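# Place the green block into the blue tray

## Task

Get the green block inside the blue tray so that it stays there by itself once the robot has let go.

## Robot and tools

ROBOT. Two six-joint arms, left_arm and right_arm, each ending in a two-finger parallel gripper that carries a wrist camera. left_arm is the robot's own left arm, on the +y side. The names do not refer to image sides. Arm roots sit at (-0.034, +0.357, +0.577) m for left and (-0.034, -0.357, +0.577) m for right. The same joint angles can put the two grippers in different poses.

FRAME. All positions use one scene frame in metres. z = 0 is the table top, with the origin above the centre of the robot's foot. +x points forward over the table, +y points to the robot's left, and +z points up. The table surface starts near x = +0.15 and may be turned relative to the robot. A gripper's fingers point along its own +z and close along its y. end_effector_position is the point between the pads, about 1 cm short of the fingertips. Reported poses can be a few cm wrong, more when the arm is stretched far.

ROW LAYOUT (used by every call that moves the arms). One flat list of 14 numbers covers both arms, even when only one moves. Numbers 1-6 are left_arm waist, shoulder, elbow, wrist pitch, wrist yaw, wrist roll. Number 7 is left opening. Numbers 8-14 repeat the same for right_arm. Joint numbers are absolute target angles in radians, read the same way as Joint positions. They are not offsets. Stated ranges: waist -2.880..2.880, shoulder 0.000..3.142, elbow 0.000..3.019, wrist pitch -1.693..1.571, wrist yaw -1.571..1.571, wrist roll -2.094..2.094. True ends may differ by up to 0.084 rad. A target beyond a range end by more than 0.084 that is also farther out than the current angle gets the call refused. A target past the true end is clipped there, and the result then reports "joint sent to its limit". Opening is an absolute command from -1 (closed) to +1 (fully open). A 0 also counts as a command, so to leave a gripper unchanged, repeat its current command. To keep a resting joint still, resend its value from "Joint targets".

execute_actions(actions, cameras). actions is a list of actions. Each action is a table of up to 15 rows, one row per 1/30 s control step. A shorter table keeps its last row for the remaining steps. Per step, each joint's target is kept within a lead of its measured angle: 0.716 rad for waist and shoulder, 0.645 for elbow, 0.69 for wrist pitch, 1.84 for wrist yaw, 3.24 for wrist roll. If a row would move a gripper more than 110 mm from where it is, that arm's targets are scaled back. Far goals therefore need several actions, and an unfinished motion must be commanded again. Images come only when actions is empty or cameras names them. Camera names are cam_head_left, cam_head_right, cam_over (896x504), cam_left_wrist and cam_right_wrist (672x504), or ["all"].

move(target, speed, blend, opening_speed, grip_force, blocking, cameras). target is one 14-number row, or a list of up to 15 rows passed through in order. All joints travel together, so grippers follow curves. Paths ignore obstacles and the other arm. speed is in rad/s for the joint with the farthest to go: 0.01 to 12.57, default 0.5. Give one value or one per target. blend is in rad: it rounds the corners at intermediate targets. 0 means stop at each one. opening_speed is the rate of change of the opening command per second, at least 0.2. Use it for gentle closing. grip_force is newtons per finger pad, 10 to 50. Give one value or one per arm. It persists, and lower forces close slowly. blocking=false returns after about 0.5 s while the move continues, and a new move replaces it. The result adds a "move:" line. done means at rest within 0.035 rad of target. off_target means at rest but farther away. moving, held and fault are also possible, plus limits=held when steps were withheld. None of these words says whether anything is touched.

wait(seconds 0 to 10) lets the scene run with the last commands held. stop() brakes a running move. zoom_image(camera, region [x0,y0,x1,y1] in pixels, at most 504x504) enlarges part of a camera's newest image. read_manual returns licence texts only. finished_scene ends the scene permanently.

RESULTS. end_effector_position (m) and end_effector_quat_wxyz for each gripper. Joint positions and Joint velocities list six joints per arm, then the pad gap in m (0.094 is fully open). "within noise" means the arm is still. Joint targets shows where the joints are currently being driven. Tool commands shows current opening commands. grip_measured gives the finger opening on the command scale. Empty, it can read up to 2.5 mm too wide. On a hard part under full squeeze it reads a little below the part's width. grip_effort_nm is the gripper motor effort: negative means closing. It is not a pad force. Joint torques are signed toward larger angles, include the arm's own weight, and are noisy. A "joint command not followed" line means a clearance check altered targets. Step readings list joint angles at some steps. MOTOR HOT warns of heating. An OVER-TEMPERATURE FAULT drops that arm for 30-60 s.

GRASPING. Open fully, come down around the block, and close to a value well below its width so the squeeze builds. To release, command an opening well above grip_measured.

AVOID. Letting the block fall or leaving anything off the table. Hitting the table, tray or heavy objects fast. Any contact between the two arms, including one gripper closing on the other's fingers. Pushing targets deep past a contact. Holding an arm stretched out or loaded for long, which heats its motors.

Each tool is called after "Emit:" by a JSON object that holds its "method" and its "body".

## Session

Emit:
{"method": "execute_actions", "body": {"actions": []}}

Scene clock: 0.00 s.
left_arm: end_effector_position=(+0.6866, +0.7198, +0.3686) grip_measured=+1.000 grip_effort_nm=n/a end_effector_quat_wxyz=(+0.368, +0.486, +0.772, -0.179) | right_arm: end_effector_position=(+0.4576, -0.6213, +0.2766) grip_measured=+1.000 grip_effort_nm=n/a end_effector_quat_wxyz=(-0.002, +0.485, +0.874, +0.009)
Joint positions: left_arm=[2.106 1.919 2.173 -1.085 1.244 1.748 0.094] | right_arm=[-1.91 1.484 1.121 -0.369 -0.276 0.574 0.094]
Joint velocities: within noise
Joint torques (N m): no reading
Motor temperatures (°C): left_arm=[24 27 26 28 24 26 26] | right_arm=[25 26 27 26 26 25 26]
Heat: left arm: hottest wrist pitch 28 °C; right arm: hottest elbow 27 °C.
Joint targets: left_arm=[2.104 1.924 2.190 -1.085 1.244 1.748] | right_arm=[-1.911 1.481 1.131 -0.368 -0.276 0.574]
Tool commands: left_gripper/opening=+1.0 right_gripper/opening=+1.0

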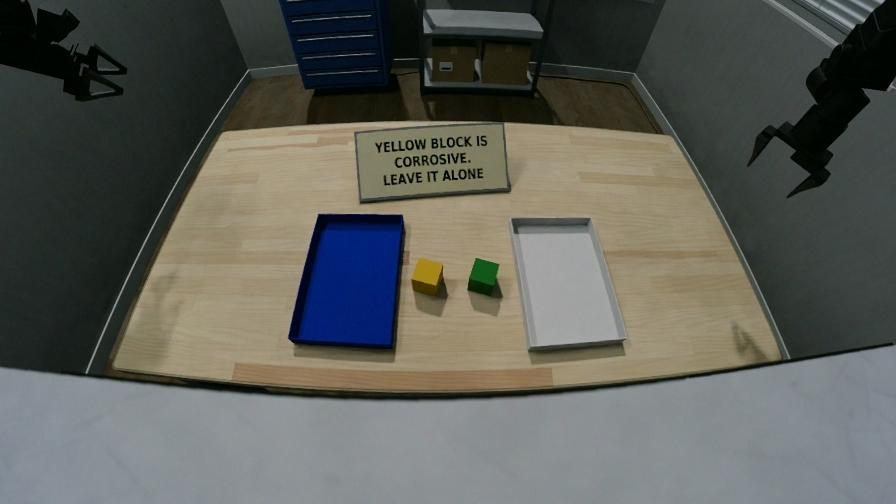

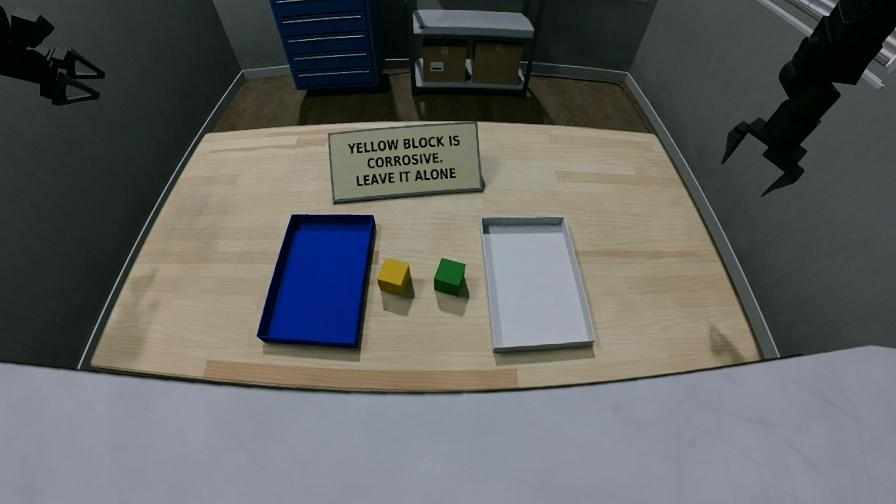

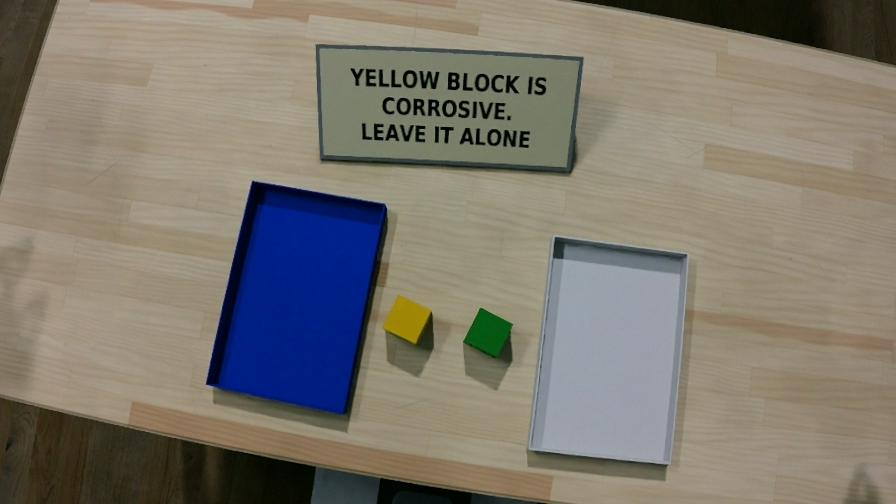

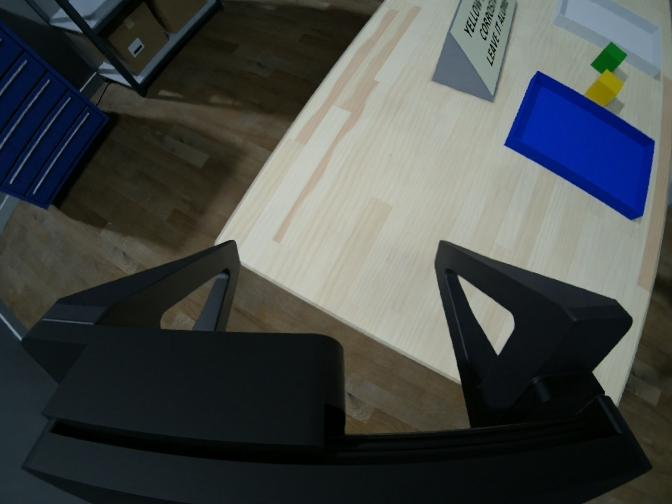

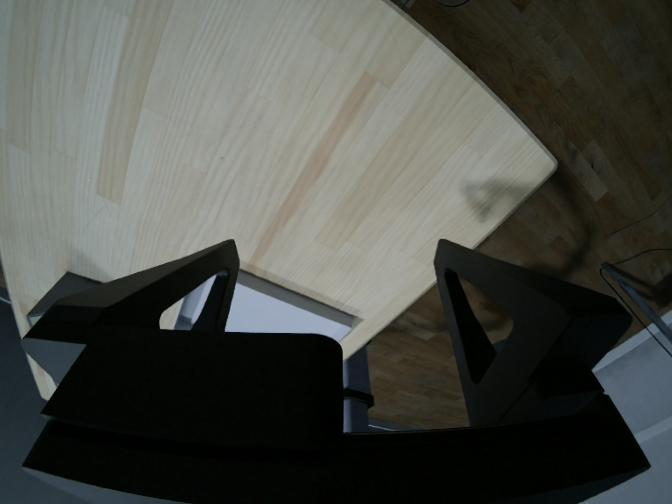

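Emit:
{"method": "move", "body": {"target": [2.104,1.924,2.19,-1.085,1.244,1.748,1,-0.856,2.055,1.165,0.049,0.525,-1.269,1], "speed": 1.2, "cameras": ["cam_over","cam_right_wrist","cam_head_right"]}}

Scene clock: 34.33 s.
left_arm: end_effector_position=(+0.6866, +0.7198, +0.3686) grip_measured=+1.000 grip_effort_nm=-0.03 end_effector_quat_wxyz=(+0.368, +0.486, +0.772, -0.179) | right_arm: end_effector_position=(+0.3626, -0.0770, +0.1410) grip_measured=+1.000 grip_effort_nm=-0.05 end_effector_quat_wxyz=(-0.004, -0.702, +0.712, +0.004)
Joint positions: left_arm=[2.106 1.919 2.173 -1.085 1.244 1.748 0.094] | right_arm=[-0.854 2.05 1.162 0.036 0.522 -1.254 0.094]
Joint torques (N m): left_arm=[7.12 -27.93 7.98 0.34 0.5 0.03] | right_arm=[8.35 -13.74 -0.44 0.88 -0.01 -0.15]
Motor temperatures (°C): left_arm=[24 33 29 28 25 26 26] | right_arm=[25 28 27 26 26 25 26]
Heat: left arm: hottest shoulder 33 °C; right arm: hottest shoulder 28 °C.
Joint targets: left_arm=[2.104 1.924 2.190 -1.085 1.244 1.748] | right_arm=[-0.856 2.055 1.165 0.049 0.525 -1.269]
move: done
camera_calibration:
cam_right_wrist: T_world_to_cam=[[0.999801, -0.0191635, -0.00547946, -0.363689], [-0.0123669, -0.812041, 0.58347, -0.134878], [-0.0156309, -0.583286, -0.812116, 0.198527], [0, 0, 0, 1]] pos_world=[0.365052, -0.00069783, 0.237931]
Images, in order (width x height): cam_head_right 896x504, cam_over 896x504, cam_right_wrist 672x504.

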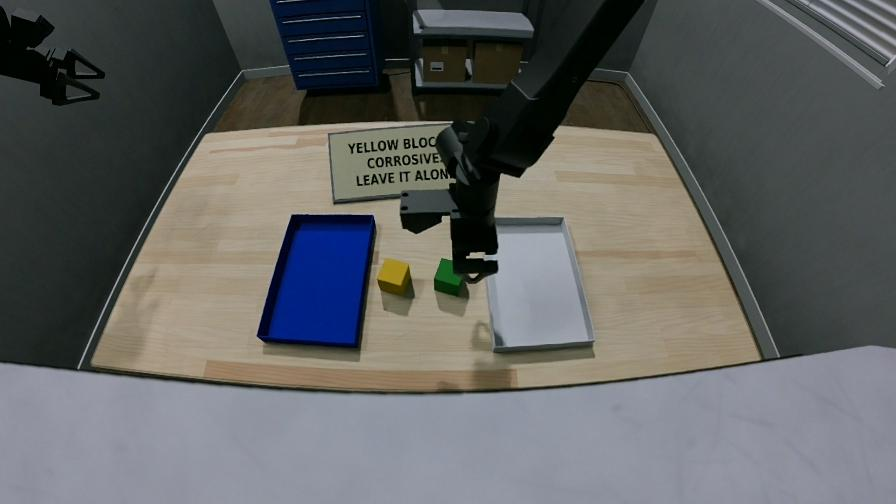

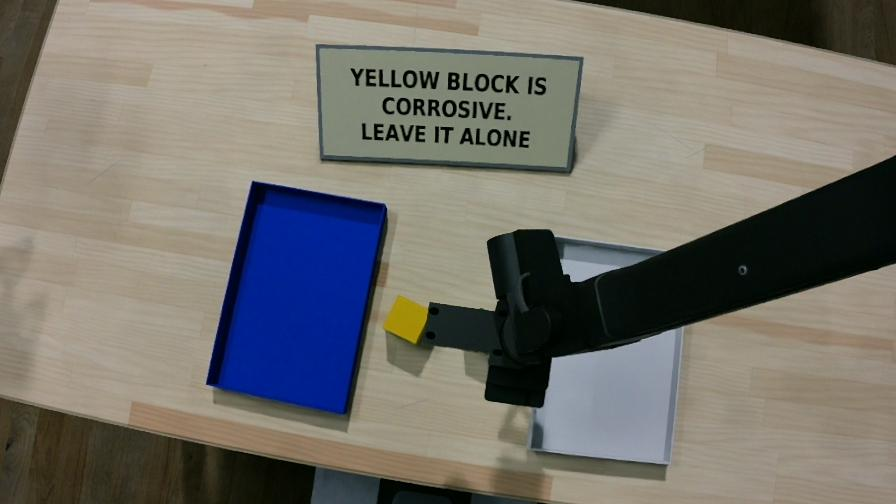

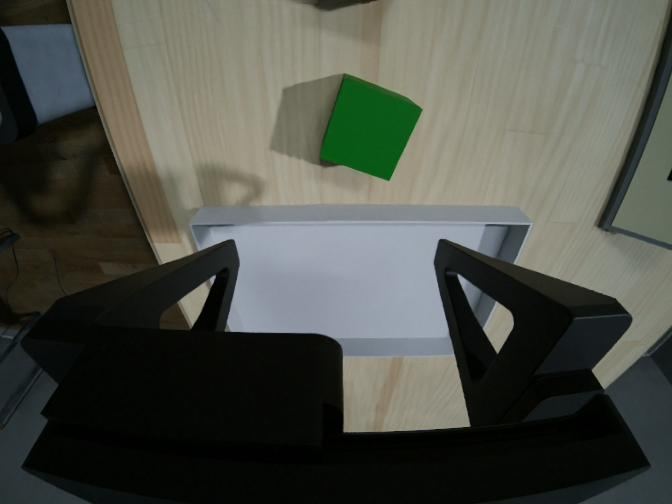

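Emit:
{"method": "move", "body": {"target": [2.104,1.924,2.19,-1.085,1.244,1.748,1,-0.851,2.179,1.342,0.0,0.528,-1.045,1], "speed": 0.8, "cameras": ["cam_over","cam_right_wrist","cam_head_right"]}}

Scene clock: 57.00 s.
left_arm: end_effector_position=(+0.6866, +0.7198, +0.3686) grip_measured=+1.000 grip_effort_nm=-0.03 end_effector_quat_wxyz=(+0.368, +0.486, +0.772, -0.179) | right_arm: end_effector_position=(+0.3896, -0.0456, +0.1021) grip_measured=+1.000 grip_effort_nm=-0.05 end_effector_quat_wxyz=(+0.009, -0.623, +0.782, -0.003)
Joint positions: left_arm=[2.106 1.919 2.173 -1.085 1.244 1.748 0.094] | right_arm=[-0.854 2.167 1.336 0.012 0.525 -1.06 0.094]
Joint torques (N m): left_arm=[7.88 -28.16 8.18 0.36 0.51 0.04] | right_arm=[10.58 -13.74 0.18 -0.12 0.02 0.13]
Heat: left arm: hottest shoulder 36 °C; right arm: hottest shoulder 29 °C.
Joint targets: left_arm=[2.104 1.924 2.190 -1.085 1.244 1.748] | right_arm=[-0.851 2.179 1.342 0.000 0.528 -1.045]
move: done
camera_calibration:
cam_right_wrist: T_world_to_cam=[[0.973367, -0.228275, 0.0211375, -0.392262], [-0.198585, -0.793499, 0.57526, -0.0121854], [-0.114545, -0.564137, -0.817698, 0.225674], [0, 0, 0, 1]] pos_world=[0.405244, 0.0280982, 0.199834]
Images, in order (width x height): cam_head_right 896x504, cam_over 896x504, cam_right_wrist 672x504.

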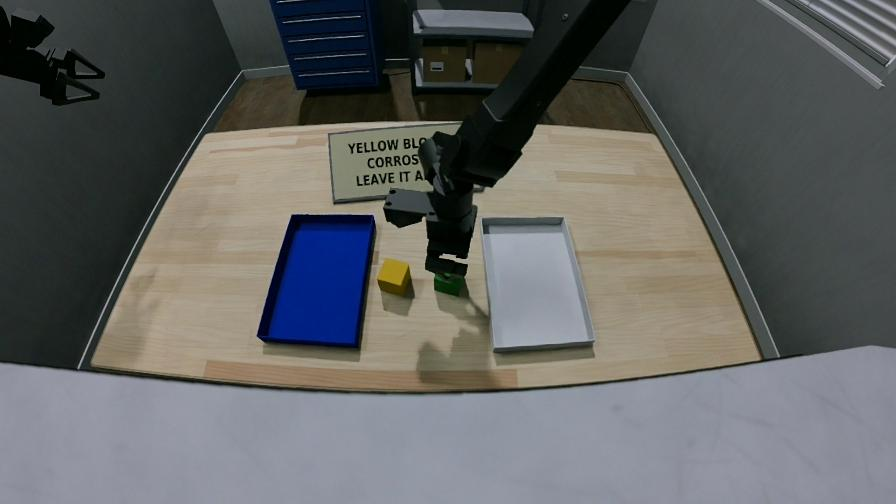

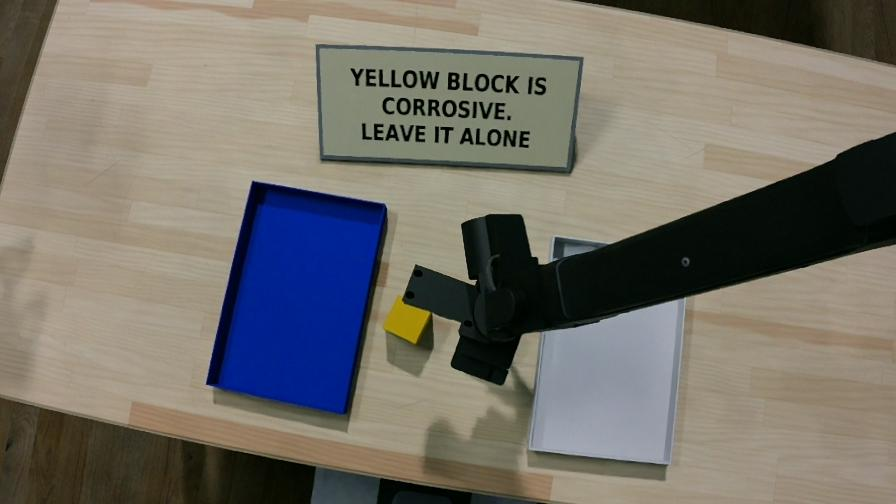

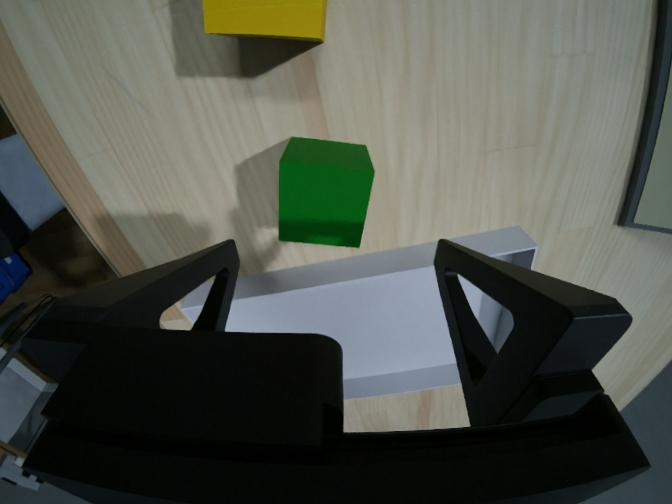

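Emit:
{"method": "move", "body": {"target": [2.104,1.924,2.19,-1.085,1.244,1.748,1,-0.899,2.344,1.502,0.019,0.4955,-1.06,1], "speed": 0.2, "cameras": ["cam_over","cam_right_wrist","cam_head_right"]}}

Scene clock: 66.33 s.
left_arm: end_effector_position=(+0.6866, +0.7198, +0.3686) grip_measured=+1.000 grip_effort_nm=-0.03 end_effector_quat_wxyz=(+0.368, +0.486, +0.772, -0.179) | right_arm: end_effector_position=(+0.3786, -0.0303, +0.0387) grip_measured=+1.000 grip_effort_nm=-0.05 end_effector_quat_wxyz=(+0.004, -0.617, +0.787, +0.003)
Joint positions: left_arm=[2.106 1.919 2.173 -1.085 1.244 1.748 0.094] | right_arm=[-0.882 2.332 1.495 0.012 0.499 -1.059 0.094]
Joint torques (N m): left_arm=[6.71 -28.75 8.03 0.06 0.53 -0.01] | right_arm=[8.94 -14.1 0.05 0.65 -0.24 -0.01]
Heat: left arm: hottest shoulder 36 °C; right arm: hottest shoulder 29 °C.
Joint targets: left_arm=[2.104 1.924 2.190 -1.085 1.244 1.748] | right_arm=[-0.899 2.344 1.502 0.019 0.495 -1.060]
move: done
camera_calibration:
cam_right_wrist: T_world_to_cam=[[0.970009, -0.243021, 0.00487173, -0.375239], [-0.201374, -0.79223, 0.576039, 0.0353834], [-0.13613, -0.559744, -0.817408, 0.189485], [0, 0, 0, 1]] pos_world=[0.396905, 0.0429042, 0.136333]
Images, in order (width x height): cam_head_right 896x504, cam_over 896x504, cam_right_wrist 672x504.

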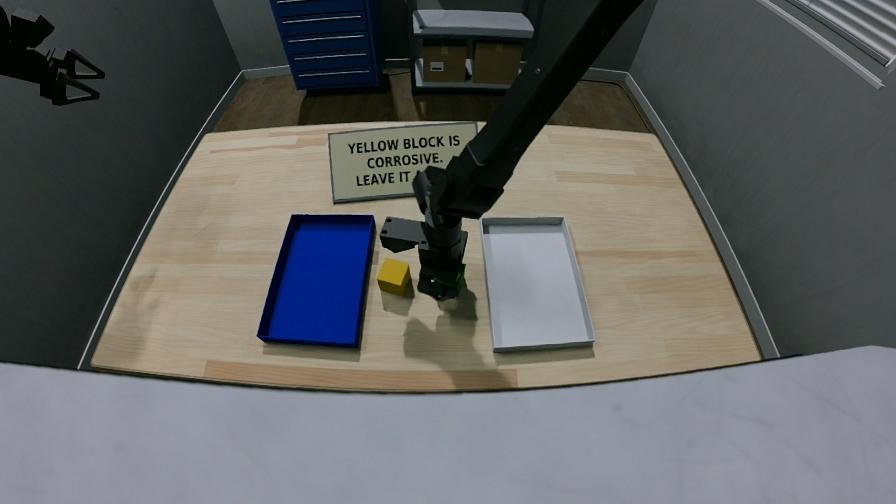

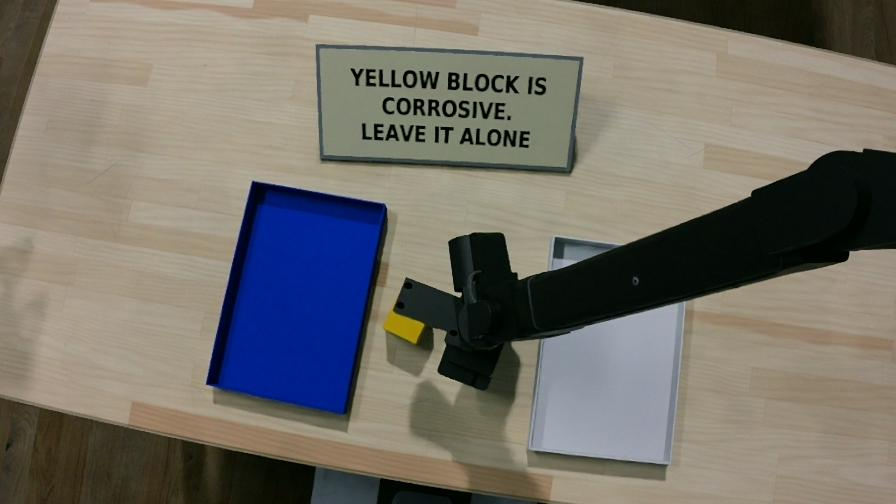

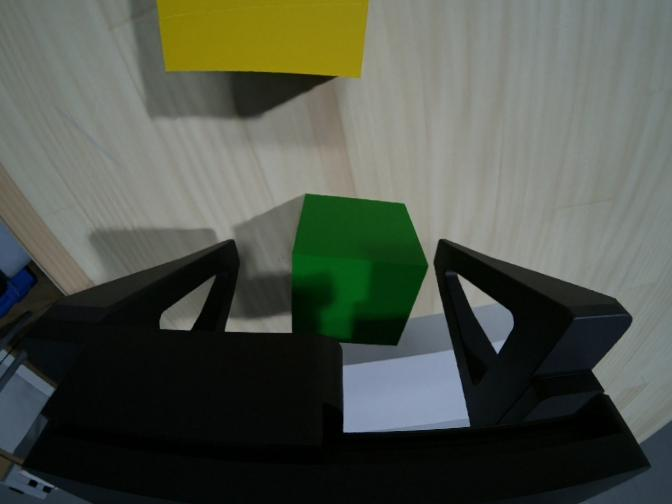

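Emit:
{"method": "move", "body": {"target": [[2.104,1.924,2.19,-1.085,1.244,1.748,1,-0.914,2.361,1.528,0.01,0.4955,-1.06,1],[2.104,1.924,2.19,-1.085,1.244,1.748,1,-0.914,2.361,1.528,0.01,0.4955,-1.06,-0.1]], "speed": 0.2, "grip_force": 40, "cameras": ["cam_right_wrist","cam_head_right"]}}

Scene clock: 77.30 s.
left_arm: end_effector_position=(+0.6866, +0.7198, +0.3686) grip_measured=+1.000 grip_effort_nm=-0.03 end_effector_quat_wxyz=(+0.368, +0.486, +0.772, -0.179) | right_arm: end_effector_position=(+0.3872, -0.0347, +0.0299) grip_measured=+0.072 grip_effort_nm=-0.81 end_effector_quat_wxyz=(+0.006, -0.611, +0.792, -0.002)
Joint positions: left_arm=[2.106 1.919 2.173 -1.085 1.244 1.748 0.094] | right_arm=[-0.895 2.345 1.523 0.012 0.498 -1.059 0.05]
Joint torques (N m): left_arm=[6.89 -28.75 8.17 0.27 0.58 0.02] | right_arm=[8.76 -13.74 0.14 0.29 -0.19 -0.03]
Heat: left arm: hottest shoulder 37 °C; right arm: hottest shoulder 30 °C.
Joint targets: left_arm=[2.104 1.924 2.190 -1.085 1.244 1.748] | right_arm=[-0.914 2.361 1.528 0.010 0.496 -1.060]
grip_force (N): 40, 40
move: done
camera_calibration:
cam_right_wrist: T_world_to_cam=[[0.966067, -0.257825, 0.0155341, -0.383941], [-0.218958, -0.785563, 0.578747, 0.0456138], [-0.137012, -0.56251, -0.815359, 0.181231], [0, 0, 0, 1]] pos_world=[0.405731, 0.0387871, 0.127333]
Images, in order (width x height): cam_head_right 896x504, cam_right_wrist 672x504.

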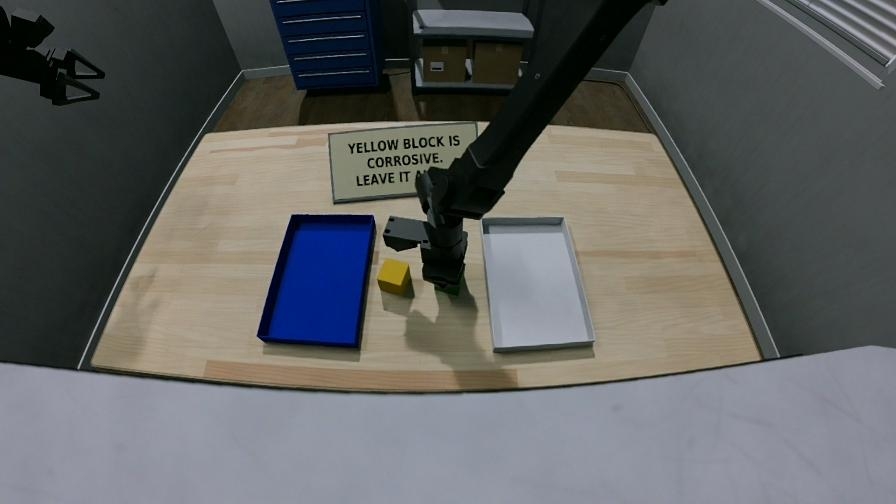

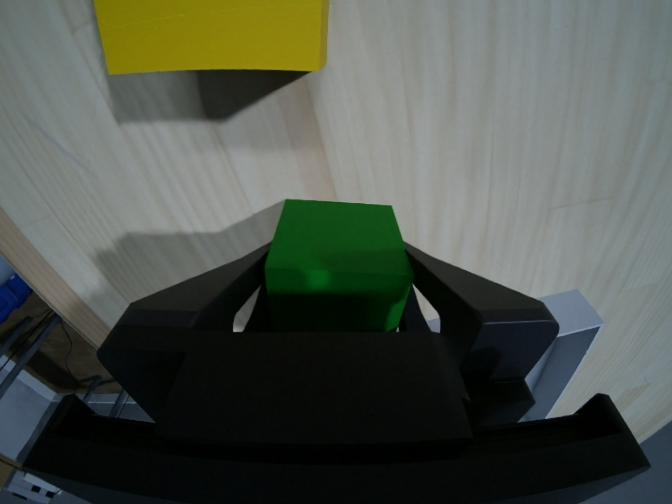

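Emit:
{"method": "move", "body": {"target": [[2.104,1.924,2.19,-1.085,1.244,1.748,1,-0.83,2.085,1.235,0.015,0.54,-1.06,-0.1],[2.104,1.924,2.19,-1.085,1.244,1.748,1,-0.525,2.546,2.09,-0.579,0.722,-1.06,-0.1]], "speed": [0.5,0.7], "blend": [0.08,0], "cameras": ["cam_over","cam_right_wrist","cam_head_right"]}}

Scene clock: 90.30 s.
left_arm: end_effector_position=(+0.6866, +0.7198, +0.3686) grip_measured=+1.000 grip_effort_nm=-0.03 end_effector_quat_wxyz=(+0.368, +0.486, +0.772, -0.179) | right_arm: end_effector_position=(+0.3862, +0.2066, +0.1417) grip_measured=+0.071 grip_effort_nm=-0.87 end_effector_quat_wxyz=(-0.006, -0.743, +0.670, -0.001)
Joint positions: left_arm=[2.106 1.919 2.173 -1.085 1.244 1.748 0.094] | right_arm=[-0.542 2.535 2.064 -0.567 0.719 -1.059 0.05]
Joint torques (N m): left_arm=[7.24 -27.52 7.97 0.28 0.56 0.04] | right_arm=[18.67 -16.62 4.64 -0.09 0.02 0]
Motor temperatures (°C): left_arm=[24 38 31 28 25 26 25] | right_arm=[27 30 27 26 26 25 27]
Heat: left arm: hottest shoulder 38 °C; right arm: hottest shoulder 30 °C.
Joint targets: left_arm=[2.104 1.924 2.190 -1.085 1.244 1.748] | right_arm=[-0.525 2.546 2.090 -0.579 0.722 -1.060]
grip_force (N): 40, 40
move: done
camera_calibration:
cam_right_wrist: T_world_to_cam=[[0.995127, 0.0985784, -0.00220591, -0.404833], [0.0807776, -0.802194, 0.591574, 0.0561], [0.0565469, -0.58887, -0.806247, 0.337379], [0, 0, 0, 1]] pos_world=[0.37925, 0.283583, 0.23793]
Images, in order (width x height): cam_head_right 896x504, cam_over 896x504, cam_right_wrist 672x504.

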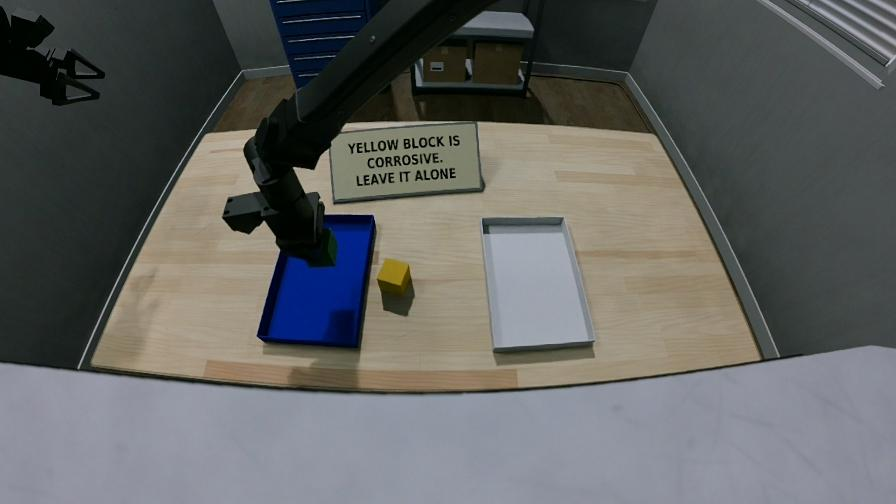

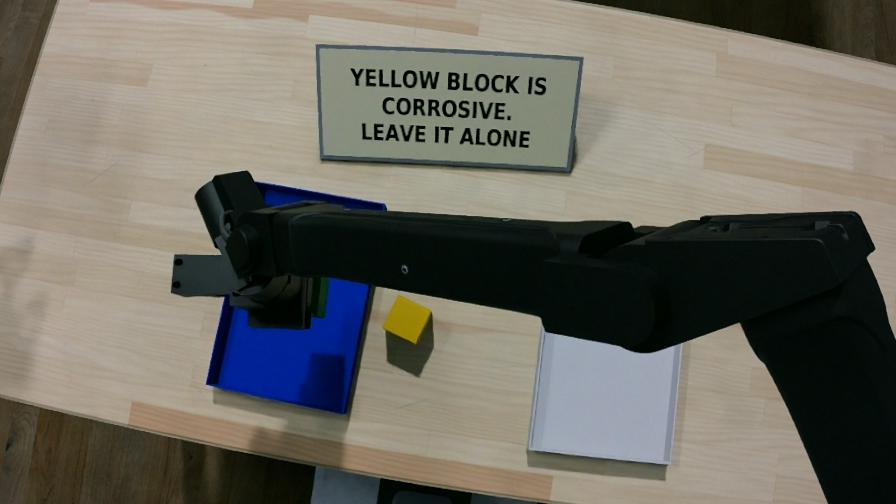

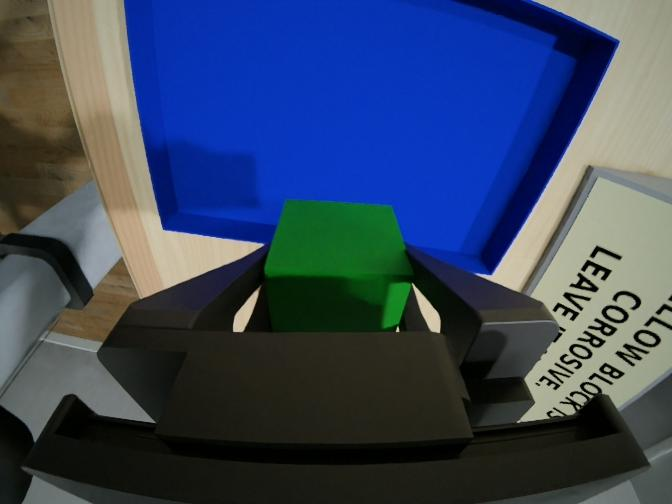

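Emit:
{"method": "move", "body": {"target": [[2.104,1.924,2.19,-1.085,1.244,1.748,1,-0.496,2.66,2.188,-0.586,0.737,-1.06,-0.1],[2.104,1.924,2.19,-1.085,1.244,1.748,1,-0.562,2.875,2.452,-0.585,0.703,-1.06,-0.1]], "speed": [0.4,0.25], "blend": [0.04,0], "cameras": ["cam_over","cam_right_wrist","cam_head_right"]}}

Scene clock: 111.30 s.
left_arm: end_effector_position=(+0.6866, +0.7198, +0.3686) grip_measured=+1.000 grip_effort_nm=-0.03 end_effector_quat_wxyz=(+0.368, +0.486, +0.772, -0.179) | right_arm: end_effector_position=(+0.3190, +0.2585, +0.0520) grip_measured=+0.071 grip_effort_nm=-0.86 end_effector_quat_wxyz=(+0.001, -0.739, +0.673, +0.004)
Joint positions: left_arm=[2.106 1.919 2.173 -1.085 1.244 1.748 0.094] | right_arm=[-0.541 2.872 2.426 -0.575 0.706 -1.059 0.05]
Joint torques (N m): left_arm=[7.36 -28.04 7.99 0.4 0.59 0.02] | right_arm=[16.62 -15.85 4.88 -0.18 -0.21 0.01]
Heat: left arm: hottest shoulder 39 °C; right arm: hottest shoulder 30 °C.
Joint targets: left_arm=[2.104 1.924 2.190 -1.085 1.244 1.748] | right_arm=[-0.562 2.875 2.452 -0.585 0.703 -1.060]
grip_force (N): 40, 40
move: done
camera_calibration:
cam_right_wrist: T_world_to_cam=[[0.996053, 0.0887363, 0.00193108, -0.341335], [0.0713465, -0.813418, 0.577287, 0.162854], [0.0527971, -0.574871, -0.816539, 0.297581], [0, 0, 0, 1]] pos_world=[0.312658, 0.333828, 0.149632]
Images, in order (width x height): cam_head_right 896x504, cam_over 896x504, cam_right_wrist 672x504.

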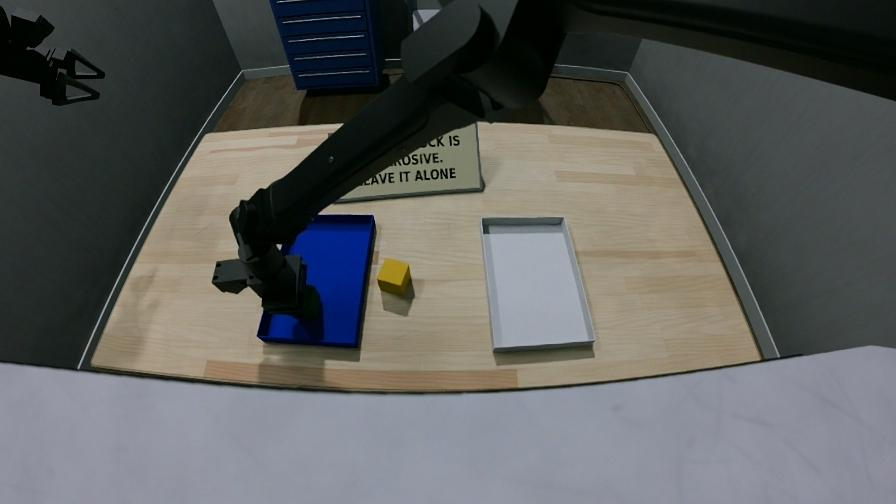

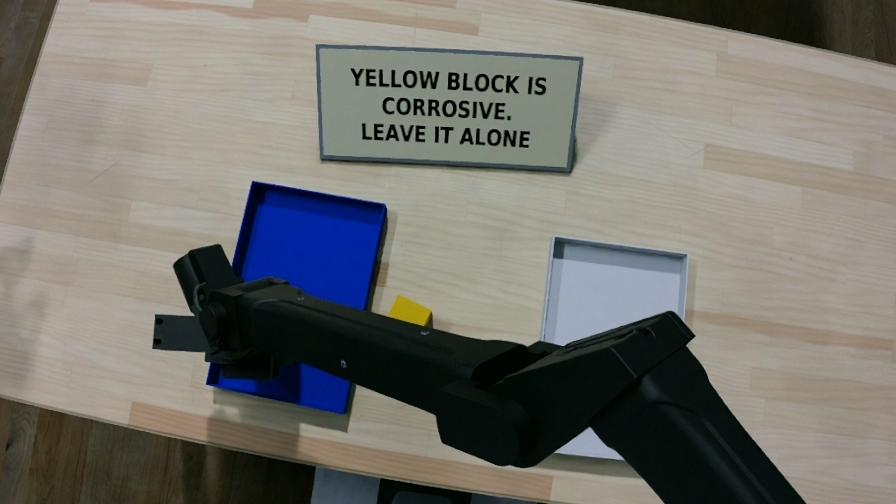

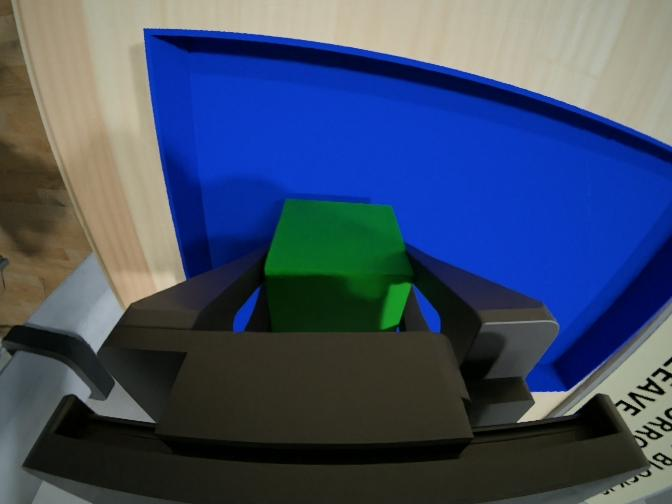

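Emit:
{"method": "move", "body": {"target": [2.104,1.924,2.19,-1.085,1.244,1.748,1,-0.577,2.912,2.487,-0.585,0.703,-1.06,-0.1], "speed": 0.1, "cameras": ["cam_right_wrist","cam_head_right"]}}

Scene clock: 116.57 s.
left_arm: end_effector_position=(+0.6866, +0.7198, +0.3686) grip_measured=+1.000 grip_effort_nm=-0.03 end_effector_quat_wxyz=(+0.368, +0.486, +0.772, -0.179) | right_arm: end_effector_position=(+0.3262, +0.2544, +0.0417) grip_measured=+0.071 grip_effort_nm=-0.86 end_effector_quat_wxyz=(+0.003, -0.733, +0.681, +0.001)
Joint positions: left_arm=[2.106 1.919 2.173 -1.085 1.244 1.748 0.094] | right_arm=[-0.555 2.893 2.464 -0.575 0.705 -1.059 0.05]
Joint torques (N m): left_arm=[6.53 -28.81 8.06 0.29 0.53 0.07] | right_arm=[16.21 -14.56 4.89 -0.01 -0.15 0]
Heat: left arm: hottest shoulder 39 °C; right arm: hottest shoulder 30 °C.
Joint targets: left_arm=[2.104 1.924 2.190 -1.085 1.244 1.748] | right_arm=[-0.577 2.912 2.487 -0.585 0.703 -1.060]
grip_force (N): 40, 40
move: done
camera_calibration:
cam_right_wrist: T_world_to_cam=[[0.997587, 0.0688288, 0.00906807, -0.343688], [0.0508027, -0.812782, 0.580349, 0.171346], [0.0473151, -0.578488, -0.814317, 0.289023], [0, 0, 0, 1]] pos_world=[0.320479, 0.330119, 0.139032]
Images, in order (width x height): cam_head_right 896x504, cam_right_wrist 672x504.

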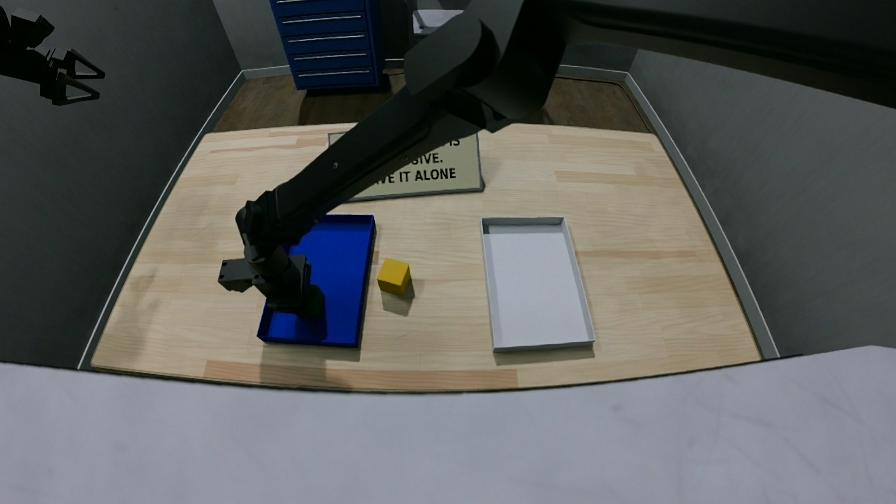

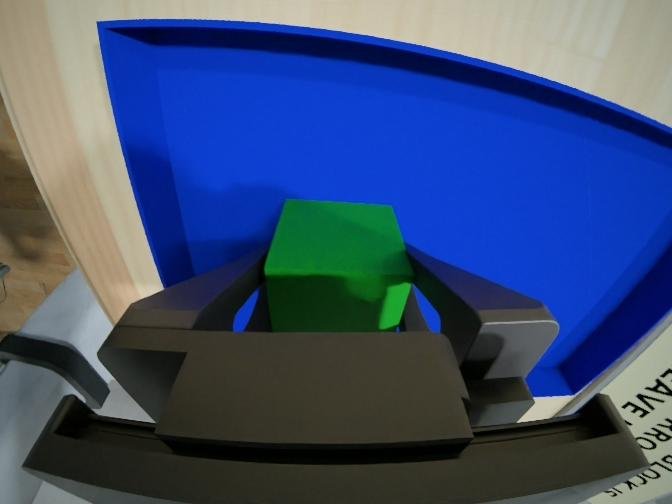

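Emit:
{"method": "move", "body": {"target": [2.104,1.924,2.19,-1.085,1.244,1.748,1,-0.585,2.934,2.507,-0.585,0.703,-1.06,-0.1], "speed": 0.1, "cameras": ["cam_right_wrist","cam_over"]}}

Scene clock: 119.00 s.
left_arm: end_effector_position=(+0.6866, +0.7198, +0.3686) grip_measured=+1.000 grip_effort_nm=-0.03 end_effector_quat_wxyz=(+0.368, +0.486, +0.772, -0.179) | right_arm: end_effector_position=(+0.3287, +0.2570, +0.0408) grip_measured=+0.071 grip_effort_nm=-0.87 end_effector_quat_wxyz=(+0.007, -0.730, +0.683, +0.000)
Joint positions: left_arm=[2.106 1.919 2.173 -1.085 1.244 1.748 0.094] | right_arm=[-0.555 2.903 2.484 -0.575 0.705 -1.059 0.05]
Joint torques (N m): left_arm=[6.95 -28.51 7.97 0.28 0.59 0.03] | right_arm=[15.38 -13.45 4.86 -0.09 -0.16 0.01]
Heat: left arm: hottest shoulder 39 °C; right arm: hottest shoulder 30 °C.
Joint targets: left_arm=[2.104 1.924 2.190 -1.085 1.244 1.748] | right_arm=[-0.585 2.934 2.507 -0.585 0.703 -1.060]
grip_force (N): 40, 40
move: done
camera_calibration:
cam_right_wrist: T_world_to_cam=[[0.997947, 0.0620412, 0.0158934, -0.345152], [0.0415144, -0.81561, 0.577111, 0.17775], [0.0487675, -0.575267, -0.816511, 0.288459], [0, 0, 0, 1]] pos_world=[0.322997, 0.332329, 0.138434]
Images, in order (width x height): cam_over 896x504, cam_right_wrist 672x504.

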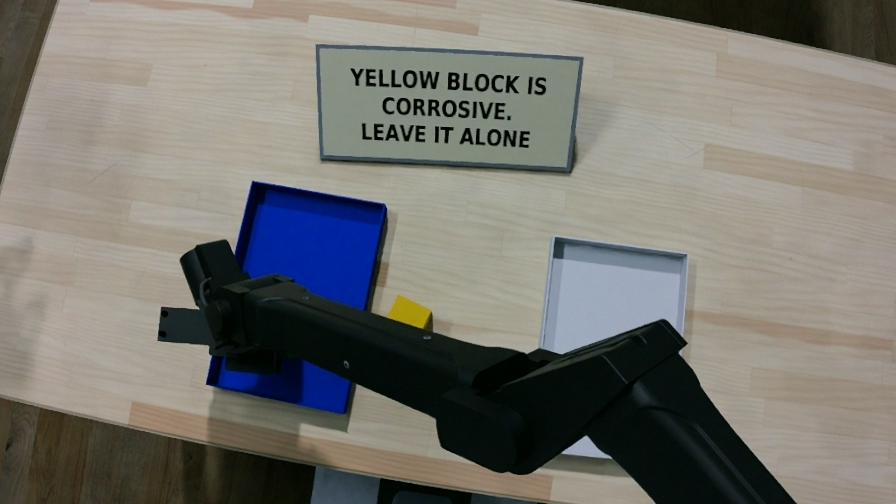

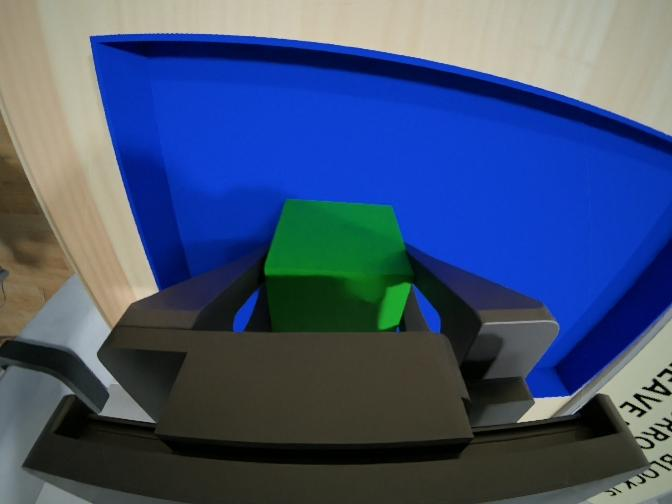

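Emit:
{"method": "move", "body": {"target": [[2.104,1.924,2.19,-1.085,1.244,1.748,1,-0.557,2.906,2.486,-0.577,0.704,-1.06,-0.1],[2.104,1.924,2.19,-1.085,1.244,1.748,1,-0.557,2.906,2.486,-0.577,0.704,-1.06,0.7],[2.104,1.924,2.19,-1.085,1.244,1.748,1,-0.496,2.66,2.188,-0.586,0.737,-1.06,0.7]], "speed": [0.2,0.2,0.3], "opening_speed": 0.8, "cameras": ["cam_right_wrist","cam_over","cam_head_right"]}}

Scene clock: 126.47 s.
left_arm: end_effector_position=(+0.6866, +0.7198, +0.3686) grip_measured=+1.000 grip_effort_nm=-0.03 end_effector_quat_wxyz=(+0.368, +0.486, +0.772, -0.179) | right_arm: end_effector_position=(+0.3448, +0.2363, +0.1109) grip_measured=+0.699 grip_effort_nm=0.06 end_effector_quat_wxyz=(-0.009, -0.752, +0.659, -0.002)
Joint positions: left_arm=[2.106 1.919 2.173 -1.085 1.244 1.748 0.094] | right_arm=[-0.52 2.674 2.189 -0.575 0.734 -1.059 0.08]
Joint torques (N m): left_arm=[7.41 -28.45 7.98 0.25 0.58 0.03] | right_arm=[19.55 -16.97 2.81 -0.16 0.03 0.05]
Heat: left arm: hottest shoulder 40 °C; right arm: hottest shoulder 31 °C.
Joint targets: left_arm=[2.104 1.924 2.190 -1.085 1.244 1.748] | right_arm=[-0.496 2.660 2.188 -0.586 0.737 -1.060]
grip_force (N): 40, 40
move: done
camera_calibration:
cam_right_wrist: T_world_to_cam=[[0.991843, 0.127387, -0.00438085, -0.372058], [0.104894, -0.796216, 0.59585, 0.0914114], [0.0724155, -0.591449, -0.803084, 0.327148], [0, 0, 0, 1]] pos_world=[0.335744, 0.31367, 0.20663]
Images, in order (width x height): cam_head_right 896x504, cam_over 896x504, cam_right_wrist 672x504.

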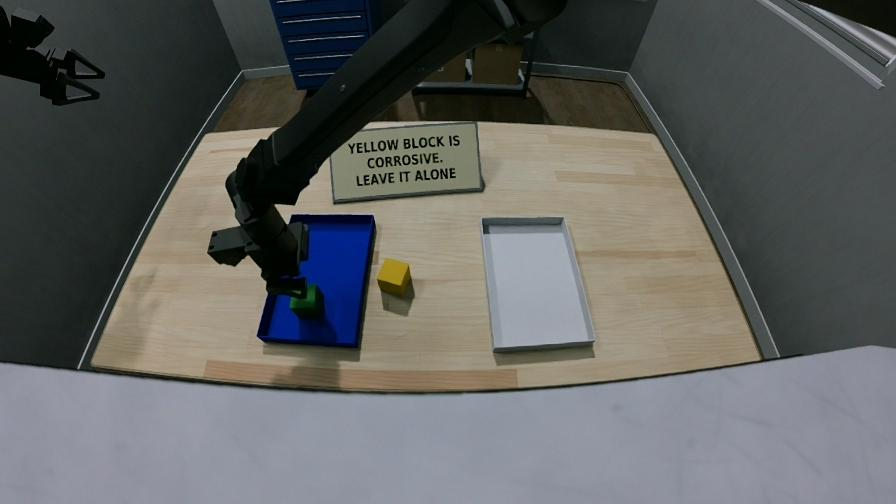

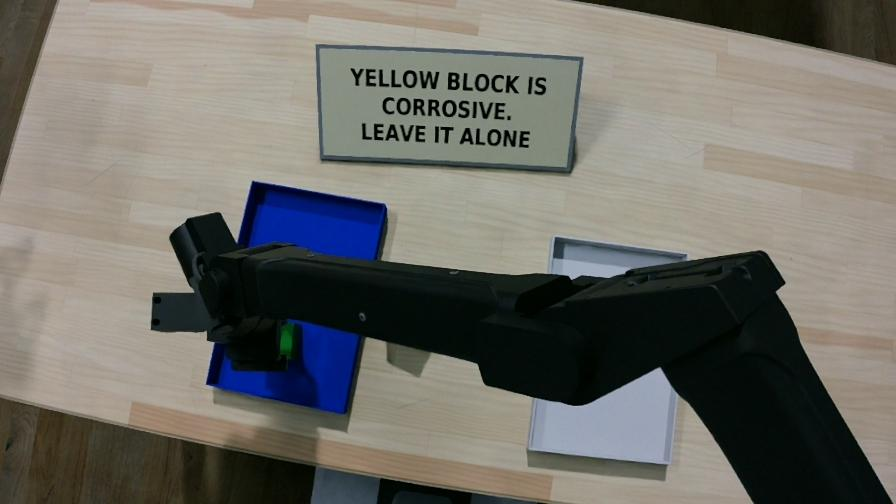

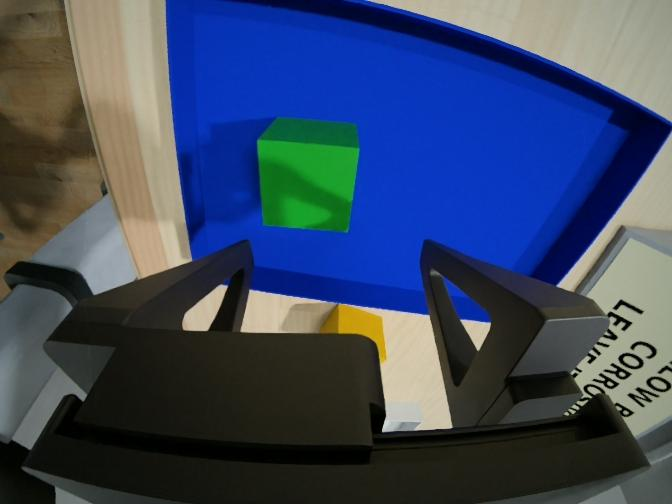

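Block rests in the tray, released.

Emit:
{"method": "finished_scene", "body": {}}

The scene is finished: the task was done.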